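# Cap the open container, bin the two faulty caps

## Task

Screw one of the three caps tightly onto the open container so that it is properly closed, and leave the container upright on the bench. Two of the caps are faulty and must end up in the bin. The container must never be dropped, and nothing may fall off the table or be left off it.

## Robot and tools

Robot: two arms, left_arm and right_arm, each a six-joint arm ending in a two-finger parallel gripper with a wrist camera. In the scene frame the origin sits at table-top height, midway between the nominal bases. +z is up, +x points out over the table, and left_arm is on the +y side. These names do not match image left and right. The calibrated bases are: left_arm at (+0.020, +0.240, 0) m, right_arm at (-0.039, -0.225, 0) m, both turned only slightly about z. Each arm reports its hand pose, targets and wrist-camera pose in its own base frame. Fixed cameras and the table use the scene frame. A gripper's fingers point along its +z axis and open and close along its y axis. end_effector_position is the point between the pads, about 1 cm short of the fingertips.

Row layout, shared by execute_actions and move: 14 numbers, each in [-1, 1]. The first 7 belong to left_arm: dx, dy, dz, rx, ry, rz, opening. The next 7 belong to right_arm in the same order. Send all 14 even if only one arm should move. dx..rz are an offset, not a pose. They are measured from that arm's Hand target as it stood when the action or move began, along that arm's own base axes. Rotation is about the Hand target's position, and rx, ry, rz together form one rotation vector. Scale: 1.0 equals 0.6 m or 180 degrees, so 0.05 is 3 cm. Because offsets are counted from the current Hand target, sending the same offset twice moves the arm twice. Six zeros for an arm re-commands its current Hand target; it does not mean 'leave alone'. Opening is absolute: +1 is fully open (0.094 m) and -1 is closed. A 0 there is a real command, so to keep a gripper as it is, resend its present value.

execute_actions(actions, cameras): actions is a list of actions. Each action is a table of up to 15 rows, one row per 1/30 s step. A short table repeats its last row until all 15 steps are used. Every row counts from the start pose of that action. Images come back only for an empty actions list or when cameras asks for them. cameras takes names, ["all"] or [].

move(target, speed, blend, opening_speed, grip_force, blocking, cameras): drives each gripper in a straight line toward the offset target. target is one 14-number row, or a list of up to 15 rows that all count from the same starting Hand targets. speed is in m/s, from 0.002 to 2.9, default 0.25; turning is capped at twice that in rad/s. blend is a corner radius in m for lists; 0 means stop at each point. opening_speed is on the -1..+1 scale per second, 0.2 or more; use it to close gently. grip_force is newtons per pad, 10 to 50, one value or one per arm; it persists, and lower values close slowly. A move lasts at most 10 s and does not avoid obstacles or the other arm. The result adds a 'move:' line giving the ending (done, off_target, moving, held, fault) and any limits (paced means clipped, held means withheld). done means within 10 mm and 2 degrees.

wait(seconds 0 to 10) lets time run. stop brakes a running move. zoom_image(camera, region [x0,y0,x1,y1], at most 504x504 px) enlarges a part of the latest image. Cameras: cam_high, cam_low, cam_close, cam_left_wrist, cam_right_wrist. finished_scene(scene) ends the scene and cannot be undone. read_manual returns the licence texts only.

Results: end_effector_position (m) and quat_wxyz, Hand target (the last commanded pose after clipping), Tool commands, grip_measured (opening on the command scale), Joint positions (the last value is the opening in m), joint torques, and velocities. 'within noise' means the arm is still. Grippers often settle a few cm short of target because of friction or load. Re-send, or add the missing distance as an offset. Each step, orientation commands are clipped to within 40 degrees of the measured orientation.

Gripping: on a hard part grip_measured reads a little below the part's width, and squeeze force rises steeply once the command is below first touch. To release, command an opening well above grip_measured. Close slowly on anything that could deform. For screwing, turn the wrist with rz, or turn about the gripper axis. Hold the container steady with the other arm so it is not knocked over or dropped.

Avoid: fast hits, pressing hard into the table or fixtures, arm-to-arm contact (a gripper closing on the other arm's fingers counts), dropping parts or releasing them while they move, paths passing close to an arm's own base, and long holds at full stretch. Motors heat up: MOTOR HOT appears at 75 °C, and at 90 °C the arm folds and stops working for the rest of the scene. A blocked arm keeps pushing, so command it back away from the contact. Loose objects may occasionally be nudged by outside pushes.

Each tool is called after "Emit:" by a JSON object that holds its "name" and its "arguments".

## Session

Emit:
{"name": "execute_actions", "arguments": {"actions": []}}

Scene clock: 0.00 s.
left_arm: end_effector_position=(+0.3977, -0.0046, +0.1082) grip_measured=+1.000 end_effector_quat_wxyz=(+0.598, -0.003, +0.799, -0.062) | right_arm: end_effector_position=(+0.3972, -0.0235, +0.0963) grip_measured=+1.000 end_effector_quat_wxyz=(+0.572, +0.021, +0.818, -0.057)
Joint positions: left_arm=[0.051 1.535 0.348 0.904 0.145 -0.064 0.094] | right_arm=[-0.014 1.535 0.372 0.815 0.104 -0.037 0.094]
Joint velocities: within noise
Joint torques (N m): no reading
Heat: left arm: 35 °C; right arm: 35 °C.
Hand target: left_arm +0.4012, -0.0032, +0.1185; +0.610, +0.000, +0.790, -0.060 | right_arm +0.4001, -0.0204, +0.1024; +0.578, +0.015, +0.814, -0.055
Tool commands: left_gripper/opening=+1.0 right_gripper/opening=+1.0

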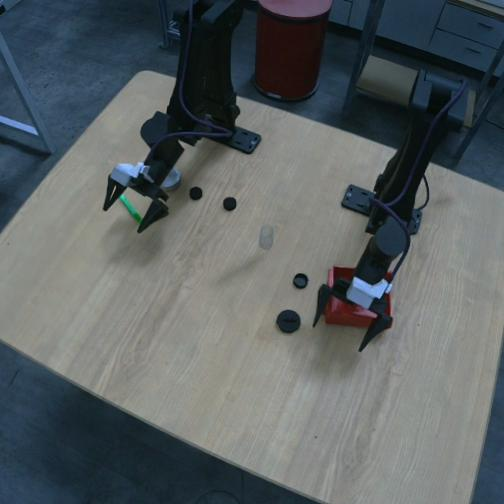

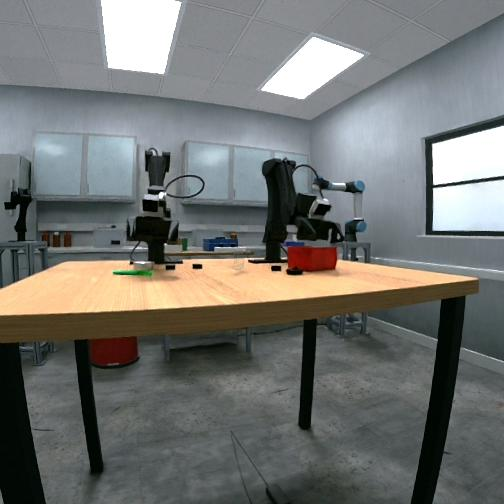

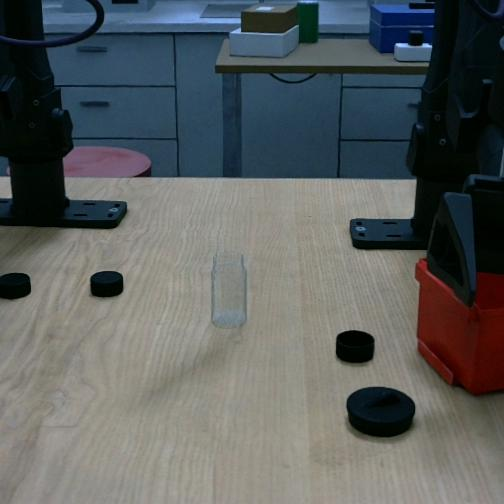

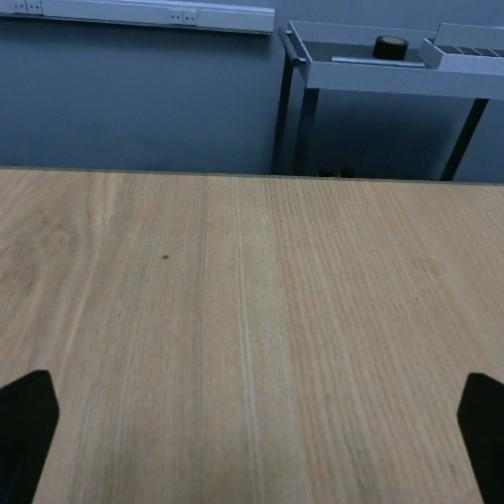

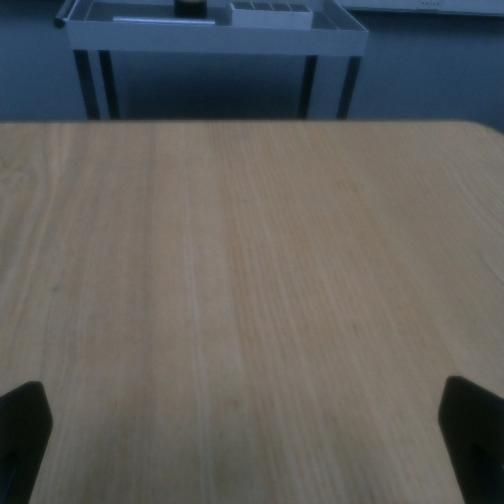

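Emit:
{"name": "zoom_image", "arguments": {"camera": "cam_close", "region": [0, 200, 252, 452]}}

Emit:
{"name": "zoom_image", "arguments": {"camera": "cam_close", "region": [252, 250, 504, 502]}}

Emit:
{"name": "zoom_image", "arguments": {"camera": "cam_high", "region": [100, 100, 352, 352]}}

Emit:
{"name": "zoom_image", "arguments": {"camera": "cam_high", "region": [240, 220, 440, 420]}}

Emit:
{"name": "zoom_image", "arguments": {"camera": "cam_low", "region": [80, 160, 380, 340]}}

Scaled by 2.000.

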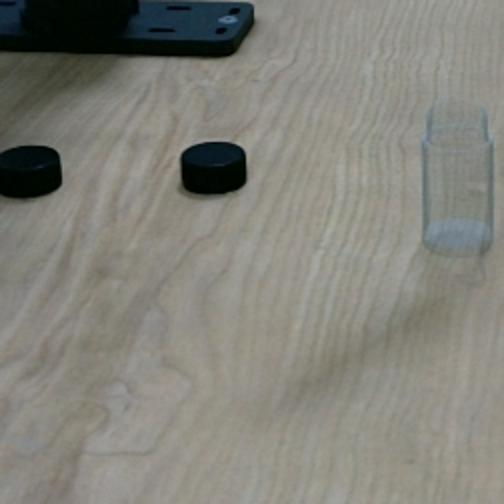

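Scaled by 2.000.

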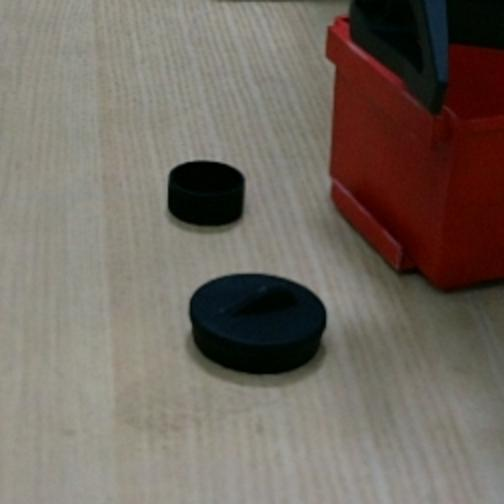

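Scaled by 2.000.

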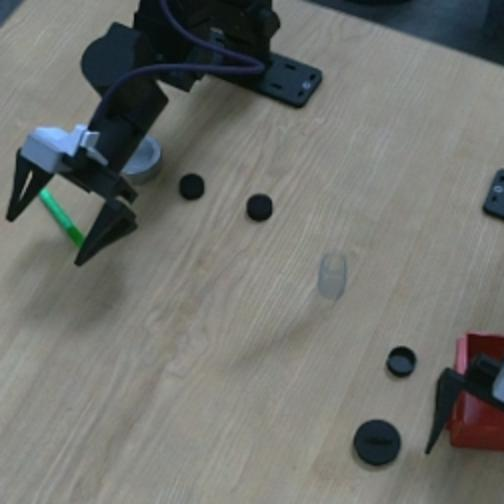

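Scaled by 2.520.

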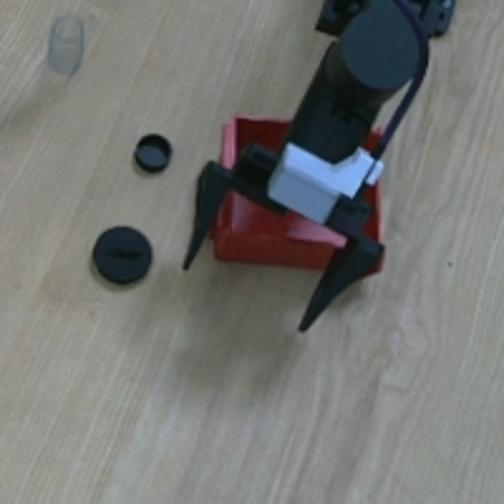

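Scaled by 1.680.

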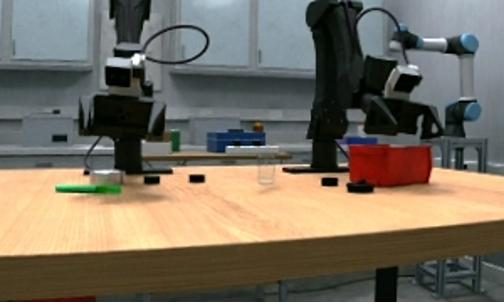

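Emit:
{"name": "move", "arguments": {"target": [[-0.05, 0, 0.14, 0.0, 0.05, 0, 1, -0.15, 0.067, 0.13, 0.0185, 0.196, 0.0051, 1], [-0.202, -0.17, 0.14, 0.0411, 0.418, 0, 1, -0.3333, 0.134, 0.13, 0.0373, 0.392, 0.0102, 1]], "blend": [0.03, 0], "speed": 0.3, "cameras": ["all"]}}

Scene clock: 7.60 s.
left_arm: end_effector_position=(+0.2785, -0.1022, +0.1938) grip_measured=+1.000 end_effector_quat_wxyz=(+0.012, +0.007, +1.000, +0.001) | right_arm: end_effector_position=(+0.2003, +0.0559, +0.1715) grip_measured=+1.000 end_effector_quat_wxyz=(-0.002, -0.001, +1.000, -0.004)
Joint positions: left_arm=[-0.361 1.673 1.686 -1.561 -0.01 -0.346 0.094] | right_arm=[0.274 1.348 1.291 -1.519 0.008 0.271 0.094]
Joint torques (N m): left_arm=[-0.58 -6.89 6.65 0.41 0.13 -0.12] | right_arm=[0.69 -3.12 9.95 0.06 -0.1 0.15]
Heat: left arm: 36 °C; right arm: 36 °C.
Hand target: left_arm +0.2800, -0.1052, +0.2025; +0.000, +0.000, +1.000, +0.000 | right_arm +0.2001, +0.0600, +0.1804; +0.001, +0.000, +1.000, +0.000
Off the commanded pose: left_arm 0.009 m, 2 deg | right_arm 0.010 m, 1 deg.
joint sent to its limit (left arm) — joint 4 (wrist pitch), lower limit. The joint targets are off in position, not in orientation.
move: done
camera_calibration:
cam_left_wrist: T_world_to_cam=[[-0.00207131, -0.999983, -0.00552444, -0.100425], [-0.912229, -0.00037376, 0.409681, 0.210618], [-0.409676, 0.00588813, -0.912212, 0.375745], [0, 0, 0, 1]] pos_world=[0.345858, -0.102557, 0.255917]
cam_right_wrist: T_world_to_cam=[[-0.0000156166, -0.999714, 0.0239138, 0.0515311], [-0.903519, 0.0102623, 0.428426, 0.145348], [-0.428549, -0.0215999, -0.903261, 0.330108], [0, 0, 0, 1]] pos_world=[0.272793, 0.057155, 0.23467]

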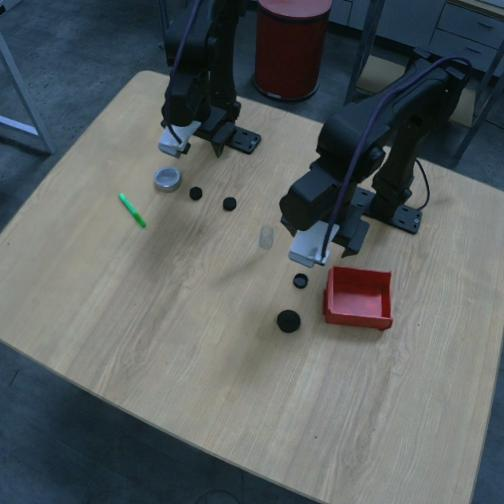

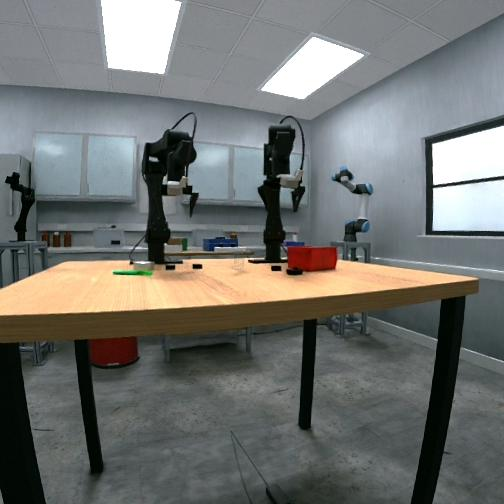

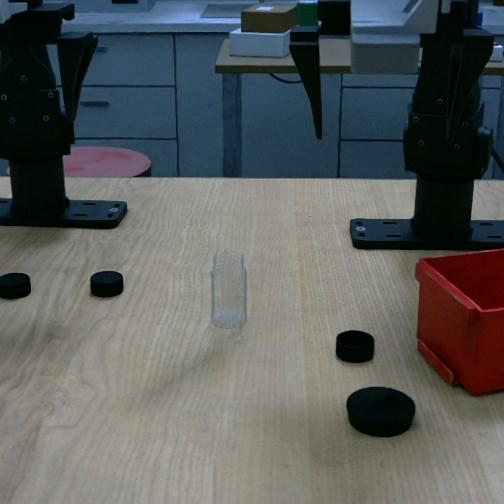

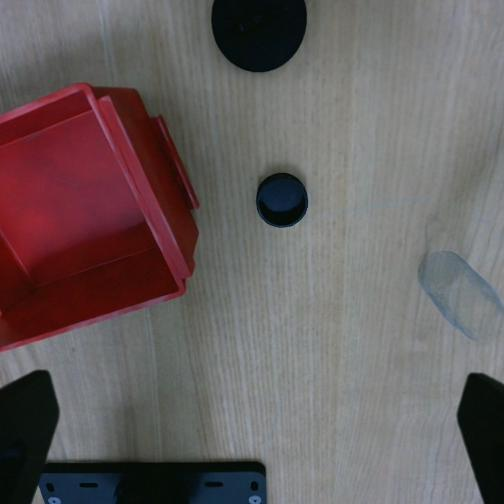

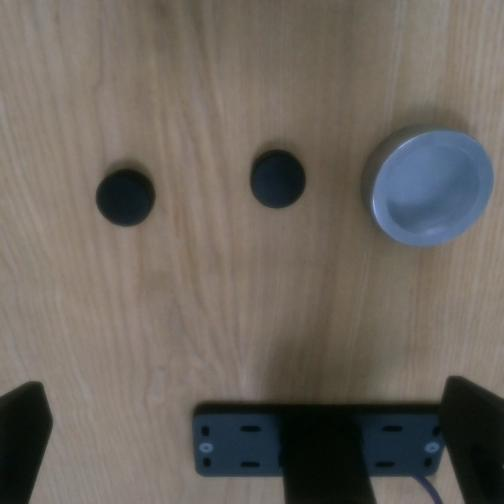

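Emit:
{"name": "zoom_image", "arguments": {"camera": "cam_left_wrist", "region": [232, 150, 332, 250]}}

Emit:
{"name": "zoom_image", "arguments": {"camera": "cam_left_wrist", "region": [384, 220, 504, 340]}}

Emit:
{"name": "zoom_image", "arguments": {"camera": "cam_right_wrist", "region": [80, 130, 330, 250]}}

Emit:
{"name": "zoom_image", "arguments": {"camera": "cam_close", "region": [180, 230, 280, 330]}}

Emit:
{"name": "zoom_image", "arguments": {"camera": "cam_close", "region": [320, 310, 430, 420]}}

Emit:
{"name": "zoom_image", "arguments": {"camera": "cam_close", "region": [0, 250, 140, 320]}}

Scaled by 5.040.

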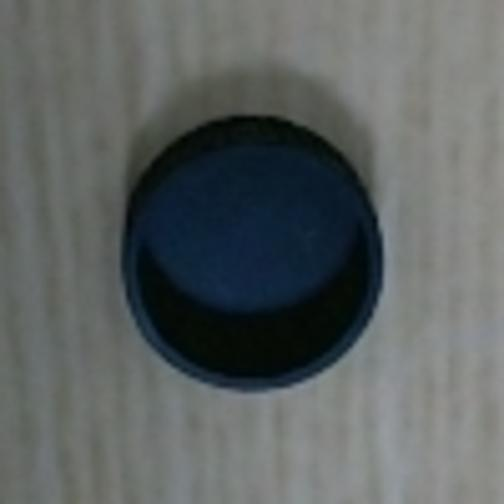

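Scaled by 4.200.

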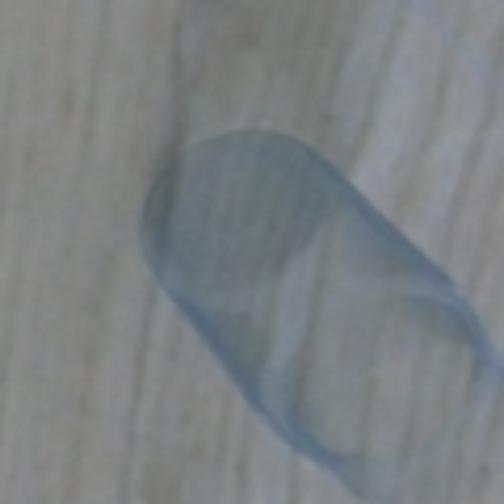

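Scaled by 2.016.

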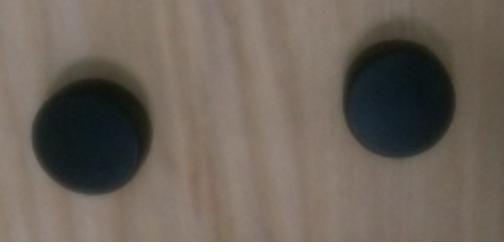

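Scaled by 5.040.

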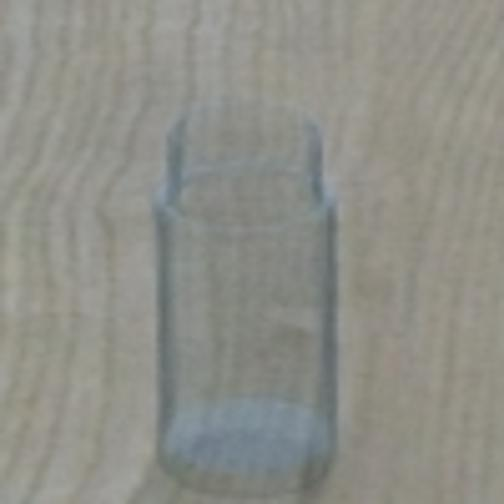

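Scaled by 4.582.

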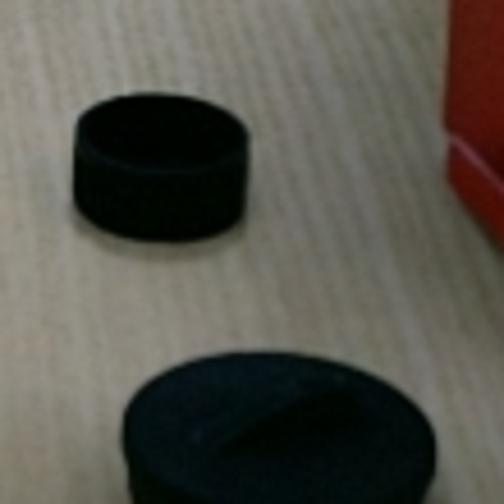

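Scaled by 3.600.

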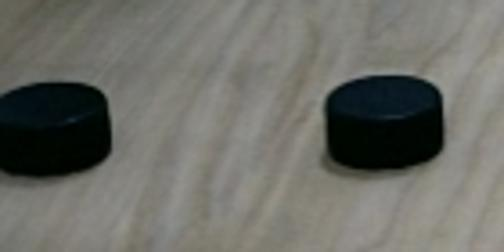

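Emit:
{"name": "move", "arguments": {"target": [-0.135, -0.0263, -0.171, 0, 0, 0, 1, -0.05, 0.0333, -0.134, 0, 0, 0, 1], "speed": 0.3, "cameras": ["cam_left_wrist", "cam_right_wrist"]}}

Emit:
{"name": "zoom_image", "arguments": {"camera": "cam_left_wrist", "region": [200, 0, 350, 150]}}

Emit:
{"name": "zoom_image", "arguments": {"camera": "cam_right_wrist", "region": [100, 60, 400, 260]}}

Scene clock: 11.70 s.
left_arm: end_effector_position=(+0.1960, -0.1182, +0.0963) grip_measured=+1.000 end_effector_quat_wxyz=(-0.021, +0.007, +1.000, +0.011) | right_arm: end_effector_position=(+0.1655, +0.0771, +0.1006) grip_measured=+1.000 end_effector_quat_wxyz=(-0.019, -0.006, +1.000, -0.009)
Joint positions: left_arm=[-0.545 1.46 1.083 -1.241 0.002 -0.532 0.094] | right_arm=[0.43 1.271 0.952 -1.294 0 0.419 0.094]
Joint torques (N m): left_arm=[-0.83 -7.53 3.25 0.68 0.03 -0.13] | right_arm=[0.66 -4.42 4.81 0.56 -0.05 0.12]
Heat: left arm: 36 °C; right arm: 37 °C.
Hand target: left_arm +0.1990, -0.1209, +0.0999; +0.000, +0.000, +1.000, +0.000 | right_arm +0.1701, +0.0800, +0.1000; +0.001, +0.000, +1.000, +0.000
Off the commanded pose: left_arm 0.005 m, 3 deg | right_arm 0.005 m, 3 deg.
move: off_target (left_arm, right_arm)
camera_calibration:
cam_left_wrist: T_world_to_cam=[[-0.0013387, -0.999652, -0.02634, -0.115224], [-0.883482, -0.011157, 0.468333, 0.162635], [-0.468464, 0.0238978, -0.883159, 0.263991], [0, 0, 0, 1]] pos_world=[0.267202, -0.119679, 0.153944]
cam_right_wrist: T_world_to_cam=[[0.0100656, -0.999424, 0.0324064, 0.0718501], [-0.887866, 0.00597552, 0.460064, 0.138703], [-0.459992, -0.0334033, -0.887294, 0.256091], [0, 0, 0, 1]] pos_world=[0.240226, 0.0795342, 0.161088]
Images, in order (width x height): cam_left_wrist 504x504, cam_right_wrist 504x504.

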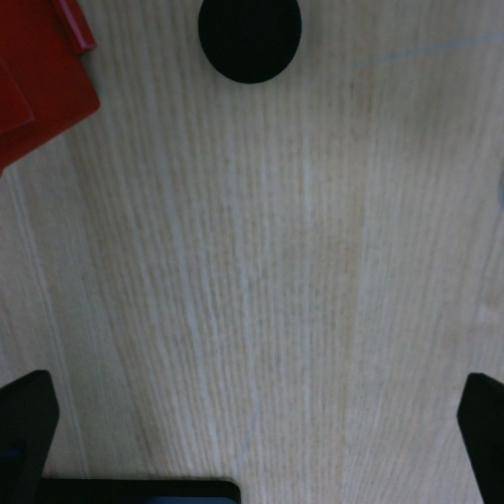

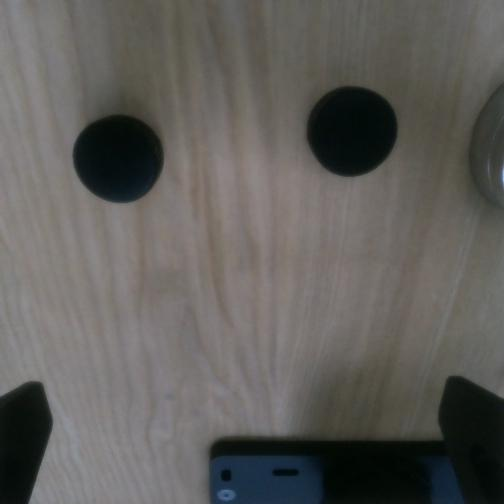

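Scaled by 3.360.

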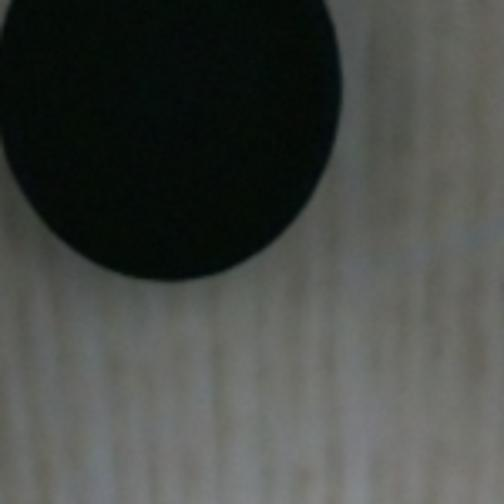

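Scaled by 1.680.

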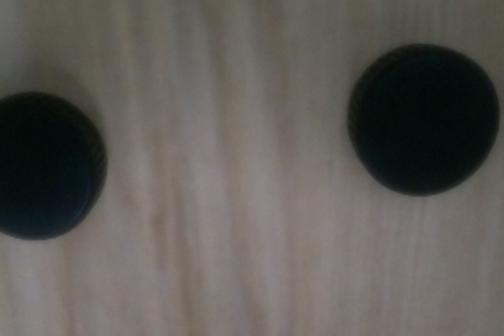

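Emit:
{"name": "move", "arguments": {"target": [0.032, 0.0, 0.0833, 0, 0, 0, 1, 0.077, -0.065, -0.05, 0, 0, 0, 0.2], "speed": 0.3, "cameras": ["cam_left_wrist", "cam_right_wrist"]}}

Emit:
{"name": "zoom_image", "arguments": {"camera": "cam_left_wrist", "region": [200, 20, 350, 170]}}

Emit:
{"name": "zoom_image", "arguments": {"camera": "cam_right_wrist", "region": [150, 150, 350, 350]}}

Scene clock: 14.87 s.
left_arm: end_effector_position=(+0.2137, -0.1223, +0.1426) grip_measured=+1.000 end_effector_quat_wxyz=(-0.006, -0.001, +1.000, +0.002) | right_arm: end_effector_position=(+0.2100, +0.0403, +0.0734) grip_measured=+0.203 end_effector_quat_wxyz=(-0.012, +0.007, +1.000, -0.002)
Joint positions: left_arm=[-0.522 1.485 1.29 -1.388 0.002 -0.524 0.094] | right_arm=[0.185 1.395 0.936 -1.136 0 0.199 0.057]
Joint torques (N m): left_arm=[0.57 -5.04 6.46 0.37 0.01 0.08] | right_arm=[-0.77 -3.64 4.96 0.63 -0.01 -0.07]
Heat: left arm: 37 °C; right arm: 36 °C.
Hand target: left_arm +0.2182, -0.1209, +0.1499; +0.000, +0.000, +1.000, +0.000 | right_arm +0.2163, +0.0410, +0.0700; +0.001, +0.000, +1.000, +0.000
Off the commanded pose: left_arm 0.009 m, 1 deg | right_arm 0.007 m, 2 deg.
move: done
camera_calibration:
cam_left_wrist: T_world_to_cam=[[0.0144727, -0.999864, -0.00790693, -0.124161], [-0.897022, -0.0164769, 0.44168, 0.162571], [-0.44175, 0.000700378, -0.897138, 0.306721], [0, 0, 0, 1]] pos_world=[0.283121, -0.121681, 0.202385]
cam_right_wrist: T_world_to_cam=[[-0.0165173, -0.999666, 0.0198617, 0.042068], [-0.894376, 0.0236525, 0.44669, 0.192565], [-0.447011, -0.0103857, -0.894468, 0.248019], [0, 0, 0, 1]] pos_world=[0.283787, 0.0400751, 0.134993]
Images, in order (width x height): cam_left_wrist 504x504, cam_right_wrist 504x504.

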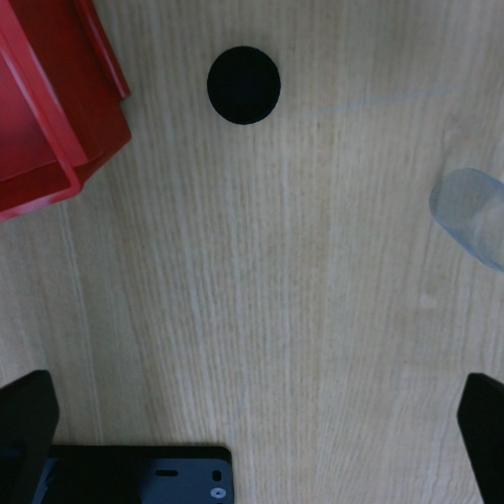

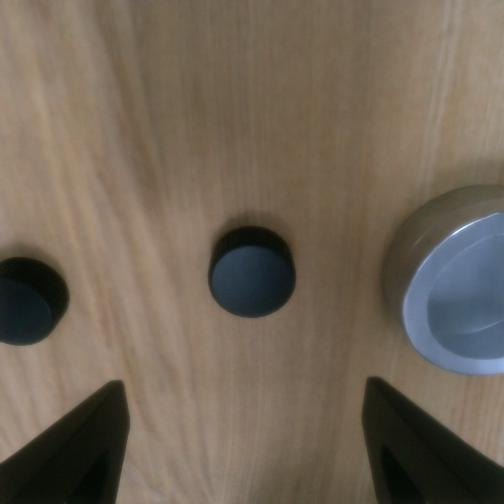

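Scaled by 3.360.

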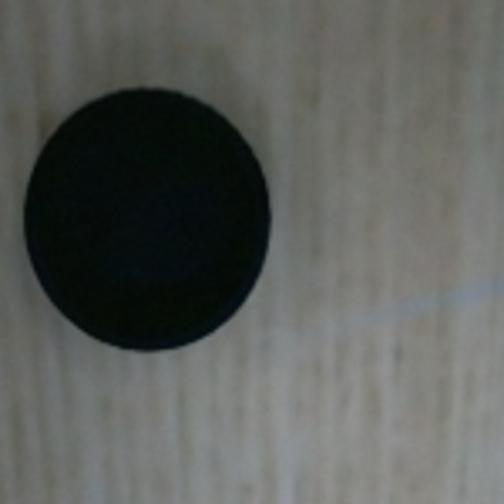

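Scaled by 2.520.

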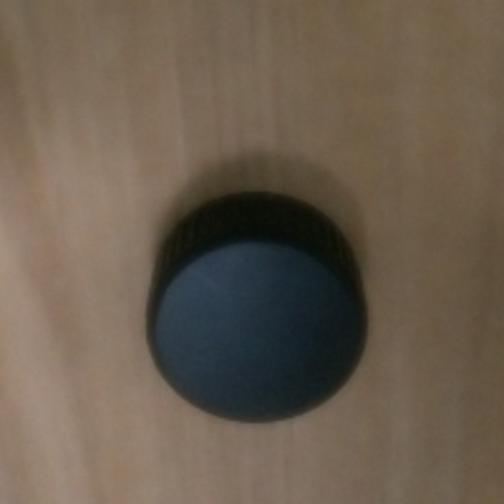

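Emit:
{"name": "move", "arguments": {"target": [0, 0, 0, 0, 0, 0, 1, 0.003, -0.002, -0.0833, 0, 0, 0, 0.2], "speed": 0.12, "cameras": ["cam_right_wrist", "cam_close"]}}

Scene clock: 16.57 s.
left_arm: end_effector_position=(+0.2137, -0.1223, +0.1426) grip_measured=+1.000 end_effector_quat_wxyz=(-0.006, -0.001, +1.000, +0.002) | right_arm: end_effector_position=(+0.2132, +0.0392, +0.0245) grip_measured=+0.203 end_effector_quat_wxyz=(-0.010, +0.007, +1.000, -0.002)
Joint positions: left_arm=[-0.522 1.485 1.29 -1.388 0.002 -0.524 0.094] | right_arm=[0.177 1.469 0.794 -0.915 0 0.192 0.057]
Joint torques (N m): left_arm=[0.57 -5.01 6.5 0.36 0.02 0.08] | right_arm=[-0.51 -3.58 4.64 0.7 -0.07 -0.12]
Heat: left arm: 37 °C; right arm: 36 °C.
Hand target: left_arm +0.2182, -0.1209, +0.1499; +0.000, +0.000, +1.000, +0.000 | right_arm +0.2181, +0.0398, +0.0200; +0.001, +0.000, +1.000, +0.000
Off the commanded pose: left_arm 0.009 m, 1 deg | right_arm 0.007 m, 1 deg.
move: done
camera_calibration:
cam_right_wrist: T_world_to_cam=[[-0.0166446, -0.999685, 0.0188036, 0.04201], [-0.896363, 0.0232515, 0.442711, 0.217788], [-0.443008, -0.00948612, -0.896467, 0.204913], [0, 0, 0, 1]] pos_world=[0.286694, 0.0388767, 0.0864909]
Images, in order (width x height): cam_close 504x504, cam_right_wrist 504x504.

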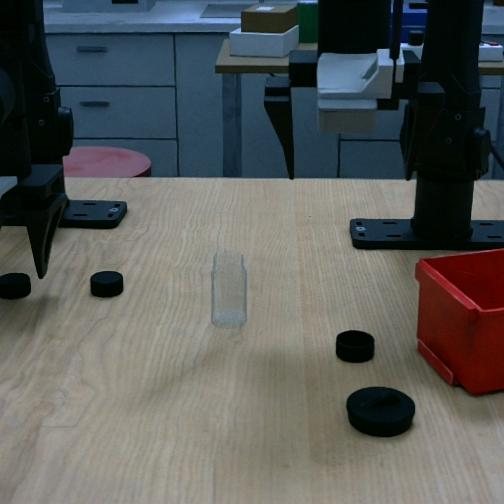

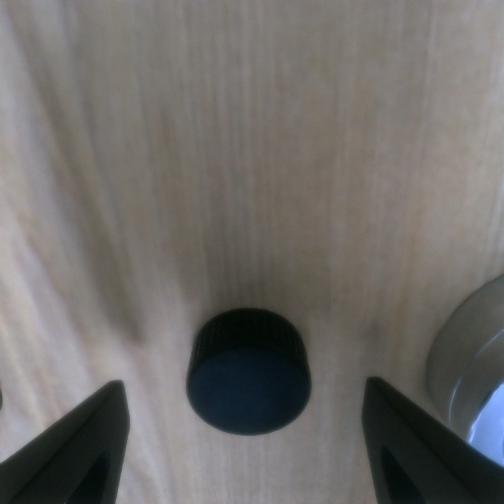

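Emit:
{"name": "move", "arguments": {"target": [0, 0, 0, 0, 0, 0, 1, 0.003, -0.001, -0.0183, 0, 0, 0, 0.2], "speed": 0.05, "cameras": ["cam_right_wrist"]}}

Scene clock: 18.03 s.
left_arm: end_effector_position=(+0.2137, -0.1223, +0.1426) grip_measured=+1.000 end_effector_quat_wxyz=(-0.006, -0.001, +1.000, +0.002) | right_arm: end_effector_position=(+0.2148, +0.0388, +0.0134) grip_measured=+0.203 end_effector_quat_wxyz=(-0.010, +0.007, +1.000, -0.002)
Joint positions: left_arm=[-0.522 1.485 1.29 -1.388 0.002 -0.524 0.094] | right_arm=[0.174 1.498 0.771 -0.864 0 0.188 0.057]
Joint torques (N m): left_arm=[0.58 -5.01 6.49 0.36 0.02 0.08] | right_arm=[-0.59 -3.78 4.37 0.7 -0.07 -0.11]
Heat: left arm: 37 °C; right arm: 36 °C.
Hand target: left_arm +0.2182, -0.1209, +0.1499; +0.000, +0.000, +1.000, +0.000 | right_arm +0.2199, +0.0392, +0.0091; +0.001, +0.000, +1.000, +0.000
Off the commanded pose: left_arm 0.009 m, 1 deg | right_arm 0.007 m, 2 deg.
move: done
camera_calibration:
cam_right_wrist: T_world_to_cam=[[-0.0166157, -0.99968, 0.019051, 0.0418198], [-0.895709, 0.0233495, 0.444027, 0.223896], [-0.44433, -0.0096863, -0.895811, 0.195917], [0, 0, 0, 1]] pos_world=[0.288292, 0.0384763, 0.0752918]
Images, in order (width x height): cam_right_wrist 504x504.

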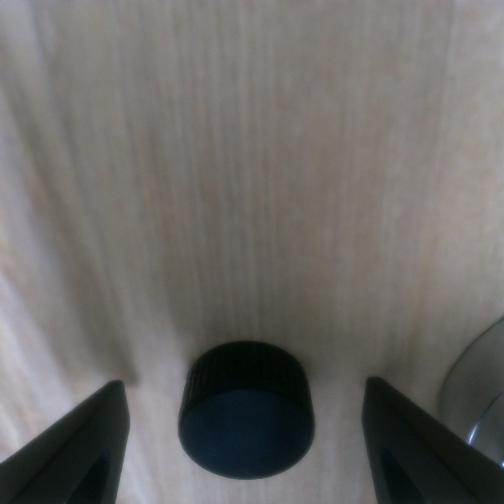

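Emit:
{"name": "move", "arguments": {"target": [0, 0, 0, 0, 0, 0, 1, 0, 0, 0, 0, 0, 0, -0.5], "grip_force": 20, "opening_speed": 0.5, "cameras": ["cam_right_wrist"]}}

Scene clock: 21.07 s.
left_arm: end_effector_position=(+0.2137, -0.1223, +0.1426) grip_measured=+1.000 end_effector_quat_wxyz=(-0.006, -0.001, +1.000, +0.002) | right_arm: end_effector_position=(+0.2148, +0.0388, +0.0134) grip_measured=-0.345 end_effector_quat_wxyz=(-0.010, +0.007, +1.000, -0.002)
Joint positions: left_arm=[-0.522 1.485 1.29 -1.388 0.002 -0.524 0.094] | right_arm=[0.174 1.498 0.771 -0.864 0 0.188 0.031]
Joint torques (N m): left_arm=[0.57 -5.04 6.48 0.36 0.01 0.08] | right_arm=[-0.64 -3.74 4.27 0.66 -0.02 -0.16]
Heat: left arm: 37 °C; right arm: 36 °C.
Hand target: left_arm +0.2182, -0.1209, +0.1499; +0.000, +0.000, +1.000, +0.000 | right_arm +0.2199, +0.0392, +0.0091; +0.001, +0.000, +1.000, +0.000
Off the commanded pose: left_arm 0.009 m, 1 deg | right_arm 0.007 m, 2 deg.
grip_force (N): 20, 20
move: done
camera_calibration:
cam_right_wrist: T_world_to_cam=[[-0.0166157, -0.99968, 0.019051, 0.0418198], [-0.895709, 0.0233495, 0.444027, 0.223896], [-0.44433, -0.0096863, -0.895811, 0.195917], [0, 0, 0, 1]] pos_world=[0.288292, 0.0384763, 0.0752918]
Images, in order (width x height): cam_right_wrist 504x504.

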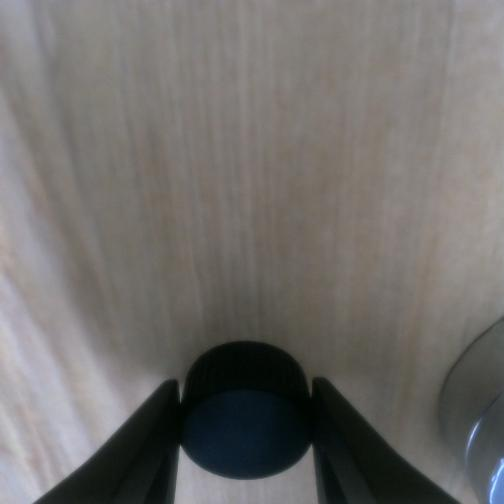

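Emit:
{"name": "move", "arguments": {"target": [[0.03, 0, 0.02, 0, 0, 0, 1, 0.0, 0.0, 0.2, 0, 0, 0, -0.5], [0.12, 0.0, 0.05, 0, 0, 0, 1, 0.43, 0.273, 0.485, 0.065, -0.533, 0.058, -0.5]], "speed": 0.3, "blend": [0.03, 0], "cameras": ["all"]}}

Scene clock: 26.10 s.
left_arm: end_effector_position=(+0.2847, -0.1232, +0.1731) grip_measured=+1.000 end_effector_quat_wxyz=(-0.006, -0.002, +1.000, +0.001) | right_arm: end_effector_position=(+0.4760, +0.1960, +0.2793) grip_measured=-0.345 end_effector_quat_wxyz=(+0.717, -0.076, +0.689, +0.077)
Joint positions: left_arm=[-0.41 1.743 1.681 -1.521 0.002 -0.414 0.094] | right_arm=[0.48 1.656 0.955 0.742 0.262 -0.014 0.031]
Joint torques (N m): left_arm=[0.64 -7.1 6.89 0.37 0.02 0.09] | right_arm=[0.16 -5.98 9.62 2.48 -0.16 -0.06]
Heat: left arm: 38 °C; right arm: 37 °C.
Hand target: left_arm +0.2902, -0.1209, +0.1799; +0.000, +0.000, +1.000, +0.000 | right_arm +0.4779, +0.2030, +0.3001; +0.741, -0.080, +0.661, +0.091
Off the commanded pose: left_arm 0.009 m, 1 deg | right_arm 0.022 m, 5 deg.
grip_force (N): 20, 20
move: off_target (right_arm)
camera_calibration:
cam_left_wrist: T_world_to_cam=[[0.0160742, -0.999848, -0.00669586, -0.126504], [-0.896859, -0.0173783, 0.441975, 0.212629], [-0.442024, -0.00109914, -0.897002, 0.365338], [0, 0, 0, 1]] pos_world=[0.35422, -0.122389, 0.232886]
cam_right_wrist: T_world_to_cam=[[0.200536, -0.979686, 0.000168832, 0.0962418], [-0.382023, -0.0783564, -0.920825, 0.492804], [0.902133, 0.184594, -0.389976, -0.268513], [0, 0, 0, 1]] pos_world=[0.411197, 0.182467, 0.349057]

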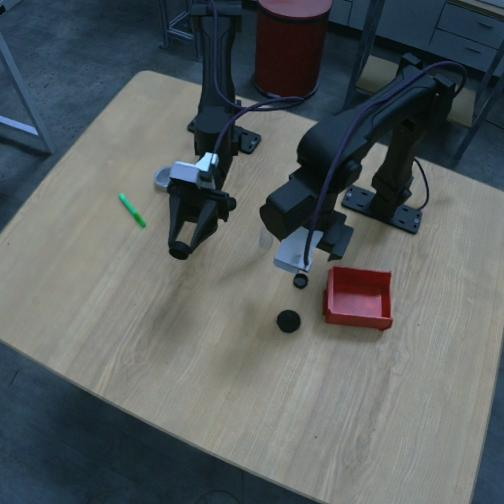

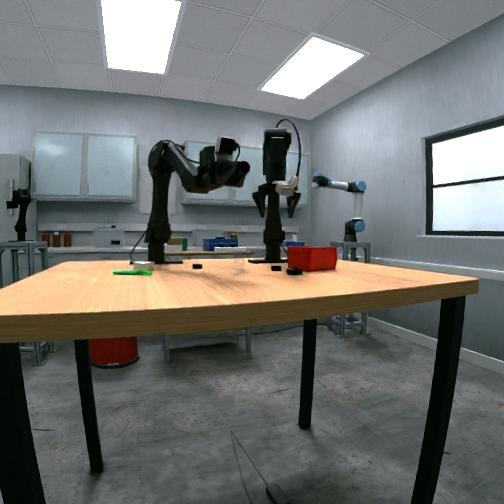

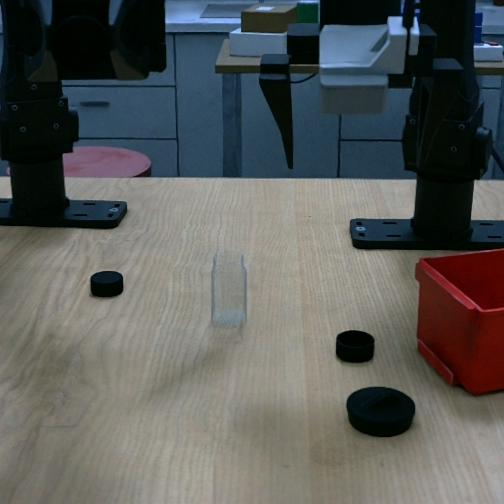

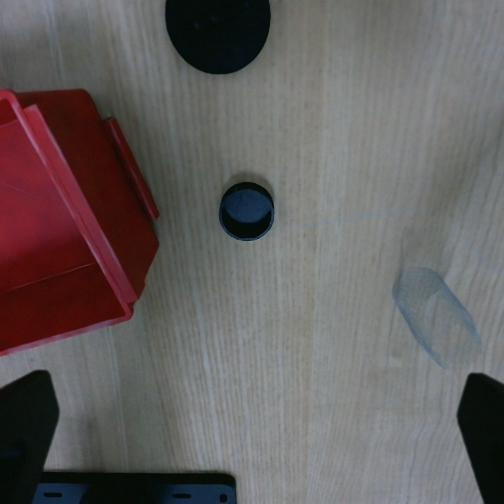

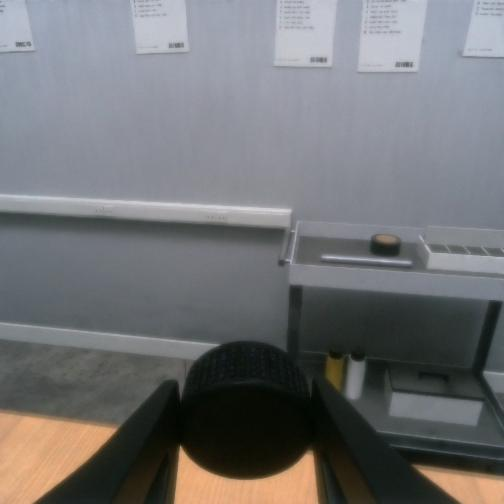

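Emit:
{"name": "move", "arguments": {"target": [0, 0, 0, 0, 0, 0, 1, 0.0815, 0.0383, -0.175, 0.0175, -0.0766, -0.0072, -0.5], "speed": 0.3, "cameras": ["cam_close"]}}

Emit:
{"name": "zoom_image", "arguments": {"camera": "cam_left_wrist", "region": [200, 165, 300, 265]}}

Scene clock: 28.23 s.
left_arm: end_effector_position=(+0.2847, -0.1232, +0.1731) grip_measured=+1.000 end_effector_quat_wxyz=(-0.006, -0.002, +1.000, +0.001) | right_arm: end_effector_position=(+0.5294, +0.2217, +0.1722) grip_measured=-0.345 end_effector_quat_wxyz=(+0.785, -0.070, +0.611, +0.073)
Joint positions: left_arm=[-0.41 1.743 1.681 -1.521 0.002 -0.414 0.094] | right_arm=[0.476 2.283 1.074 1.464 0.262 -0.089 0.031]
Joint torques (N m): left_arm=[0.64 -7.1 6.89 0.37 0 0.09] | right_arm=[-0.02 -8.68 7.92 2.71 -0.16 -0.09]
Heat: left arm: 38 °C; right arm: 37 °C.
Hand target: left_arm +0.2902, -0.1209, +0.1799; +0.000, +0.000, +1.000, +0.000 | right_arm +0.5268, +0.2259, +0.1951; +0.818, -0.063, +0.565, +0.090
Off the commanded pose: left_arm 0.009 m, 1 deg | right_arm 0.023 m, 7 deg.
joint sent to its limit (right arm) — joint 4 (wrist pitch), upper limit. The joint targets are off in position, not in orientation.
grip_force (N): 20, 20
move: off_target (right_arm)
Images, in order (width x height): cam_close 504x504.

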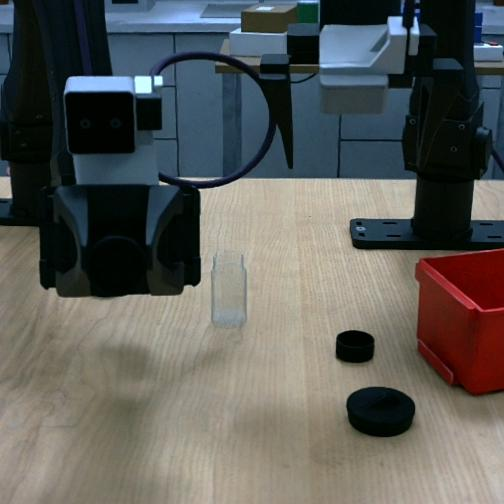

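This scene's latest camera images include none from cam_left_wrist. They are from: cam_close. cam_left_wrist's image comes with the result of a call that names it in "cameras".

Emit:
{"name": "zoom_image", "arguments": {"camera": "cam_close", "region": [60, 200, 180, 320]}}

Emit:
{"name": "execute_actions", "arguments": {"actions": [], "cameras": ["cam_left_wrist"]}}

Emit:
{"name": "zoom_image", "arguments": {"camera": "cam_left_wrist", "region": [200, 165, 300, 265]}}

Scaled by 4.200.

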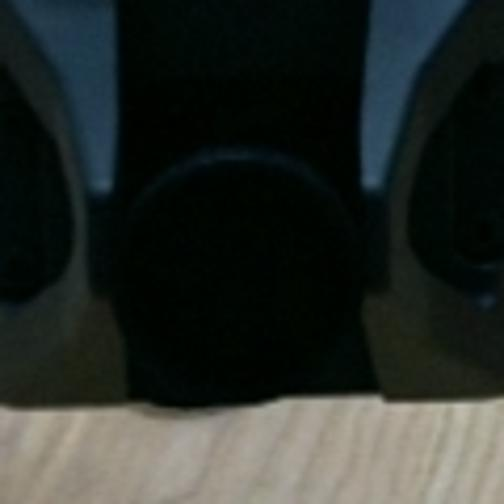

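Scene clock: 28.30 s.
left_arm: end_effector_position=(+0.2847, -0.1232, +0.1731) grip_measured=+1.000 end_effector_quat_wxyz=(-0.006, -0.002, +1.000, +0.001) | right_arm: end_effector_position=(+0.5294, +0.2217, +0.1722) grip_measured=-0.345 end_effector_quat_wxyz=(+0.785, -0.070, +0.611, +0.073)
Joint positions: left_arm=[-0.41 1.743 1.681 -1.521 0.002 -0.414 0.094] | right_arm=[0.476 2.283 1.074 1.464 0.262 -0.089 0.031]
Joint velocities: within noise
Joint torques (N m): left_arm=[0.64 -7.09 6.86 0.36 0.01 0.09] | right_arm=[-0.13 -8.68 8.06 2.7 -0.11 -0.11]
Heat: left arm: 38 °C; right arm: 37 °C.
Hand target: left_arm +0.2902, -0.1209, +0.1799; +0.000, +0.000, +1.000, +0.000 | right_arm +0.5268, +0.2259, +0.1951; +0.818, -0.063, +0.565, +0.090
Tool commands: left_gripper/opening=+1.0 right_gripper/opening=-0.5
Off the commanded pose: left_arm 0.009 m, 1 deg | right_arm 0.023 m, 7 deg.
grip_force (N): 20, 20
camera_calibration:
cam_left_wrist: T_world_to_cam=[[0.0160742, -0.999848, -0.00669586, -0.126504], [-0.896859, -0.0173783, 0.441975, 0.212629], [-0.442024, -0.00109914, -0.897002, 0.365338], [0, 0, 0, 1]] pos_world=[0.35422, -0.122389, 0.232886]
Images, in order (width x height): cam_left_wrist 504x504.

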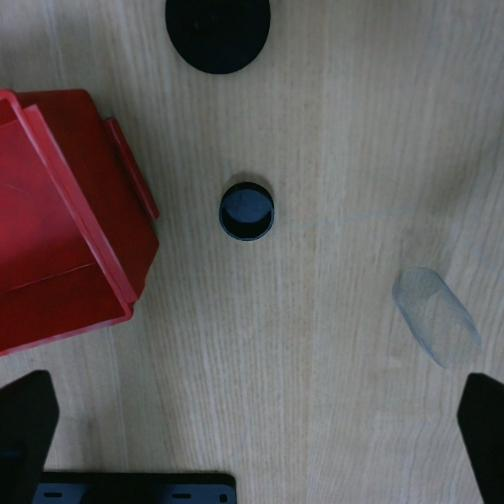

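Scaled by 5.040.

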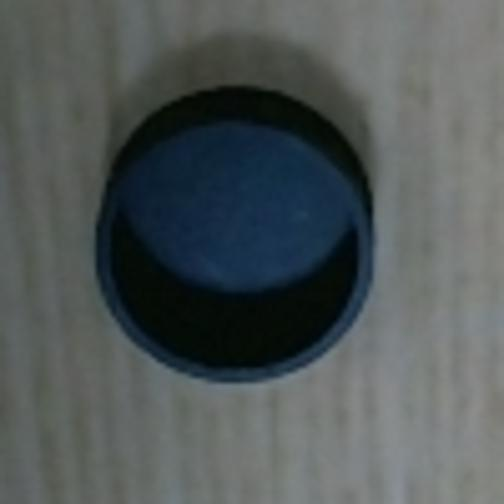

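Emit:
{"name": "move", "arguments": {"target": [0, 0, 0, 0, 0, 0, 1, 0.1187, 0.0902, 0.15, 0.0232, -0.1044, -0.0033, -0.5], "speed": 0.3, "cameras": ["cam_close", "cam_high"]}}

Emit:
{"name": "zoom_image", "arguments": {"camera": "cam_close", "region": [150, 80, 350, 280]}}

Scene clock: 34.57 s.
left_arm: end_effector_position=(+0.2860, -0.1181, +0.1731) grip_measured=+1.000 end_effector_quat_wxyz=(-0.006, -0.007, +1.000, +0.005) | right_arm: end_effector_position=(+0.5994, +0.2660, +0.2855) grip_measured=-0.345 end_effector_quat_wxyz=(+0.898, -0.029, +0.429, +0.090)
Joint positions: left_arm=[-0.398 1.743 1.681 -1.524 -0.005 -0.412 0.094] | right_arm=[0.483 2.616 1.858 1.464 0.244 -0.17 0.031]
Joint torques (N m): left_arm=[0.44 -7.12 6.86 0.39 0 0.07] | right_arm=[0.32 -11.03 10.56 1.19 -0.23 -0.11]
Heat: left arm: 38 °C; right arm: 37 °C.
Hand target: left_arm +0.2902, -0.1209, +0.1799; +0.000, +0.000, +1.000, +0.000 | right_arm +0.5980, +0.2801, +0.2851; +0.901, -0.044, +0.421, +0.095
Off the commanded pose: left_arm 0.008 m, 1 deg | right_arm 0.014 m, 2 deg.
grip_force (N): 20, 20
move: off_target (right_arm)
Images, in order (width x height): cam_high 504x504, cam_close 504x504.

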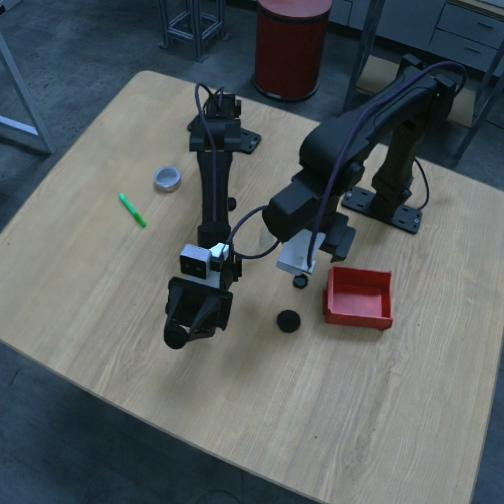

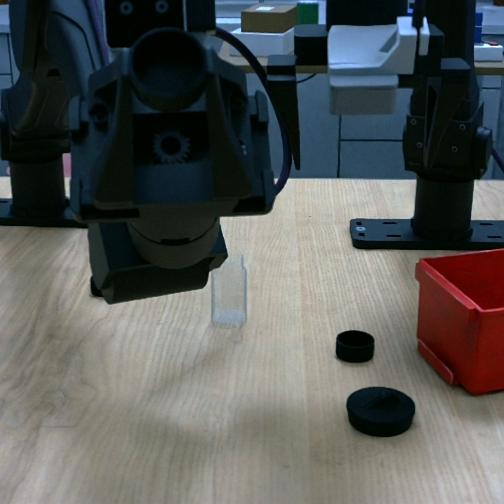

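Scaled by 2.520.

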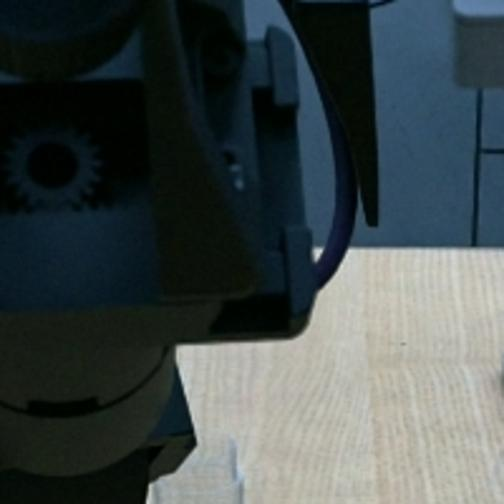

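Emit:
{"name": "zoom_image", "arguments": {"camera": "cam_close", "region": [115, 10, 235, 130]}}

Emit:
{"name": "zoom_image", "arguments": {"camera": "cam_high", "region": [146, 300, 216, 370]}}

Scaled by 4.200.

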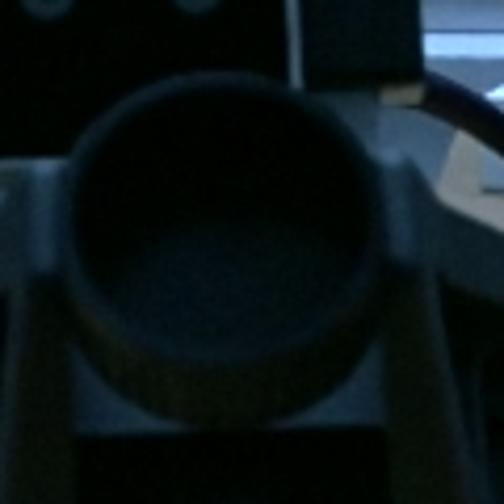

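Scaled by 7.200.

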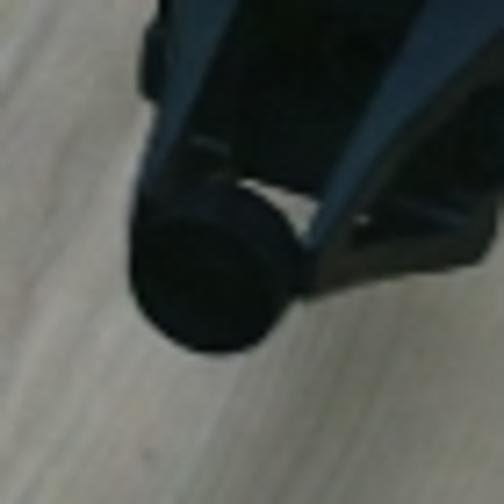

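Emit:
{"name": "zoom_image", "arguments": {"camera": "cam_close", "region": [125, 22, 215, 112]}}

Scaled by 5.600.

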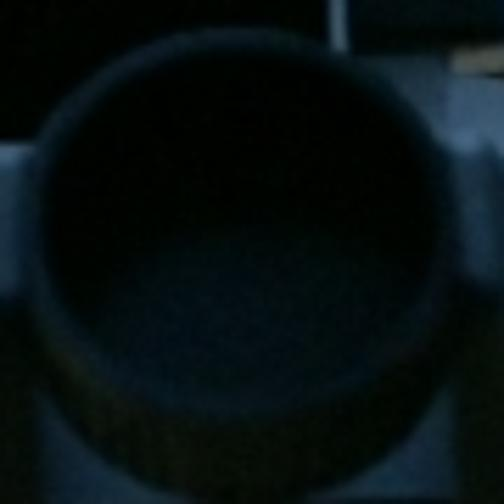

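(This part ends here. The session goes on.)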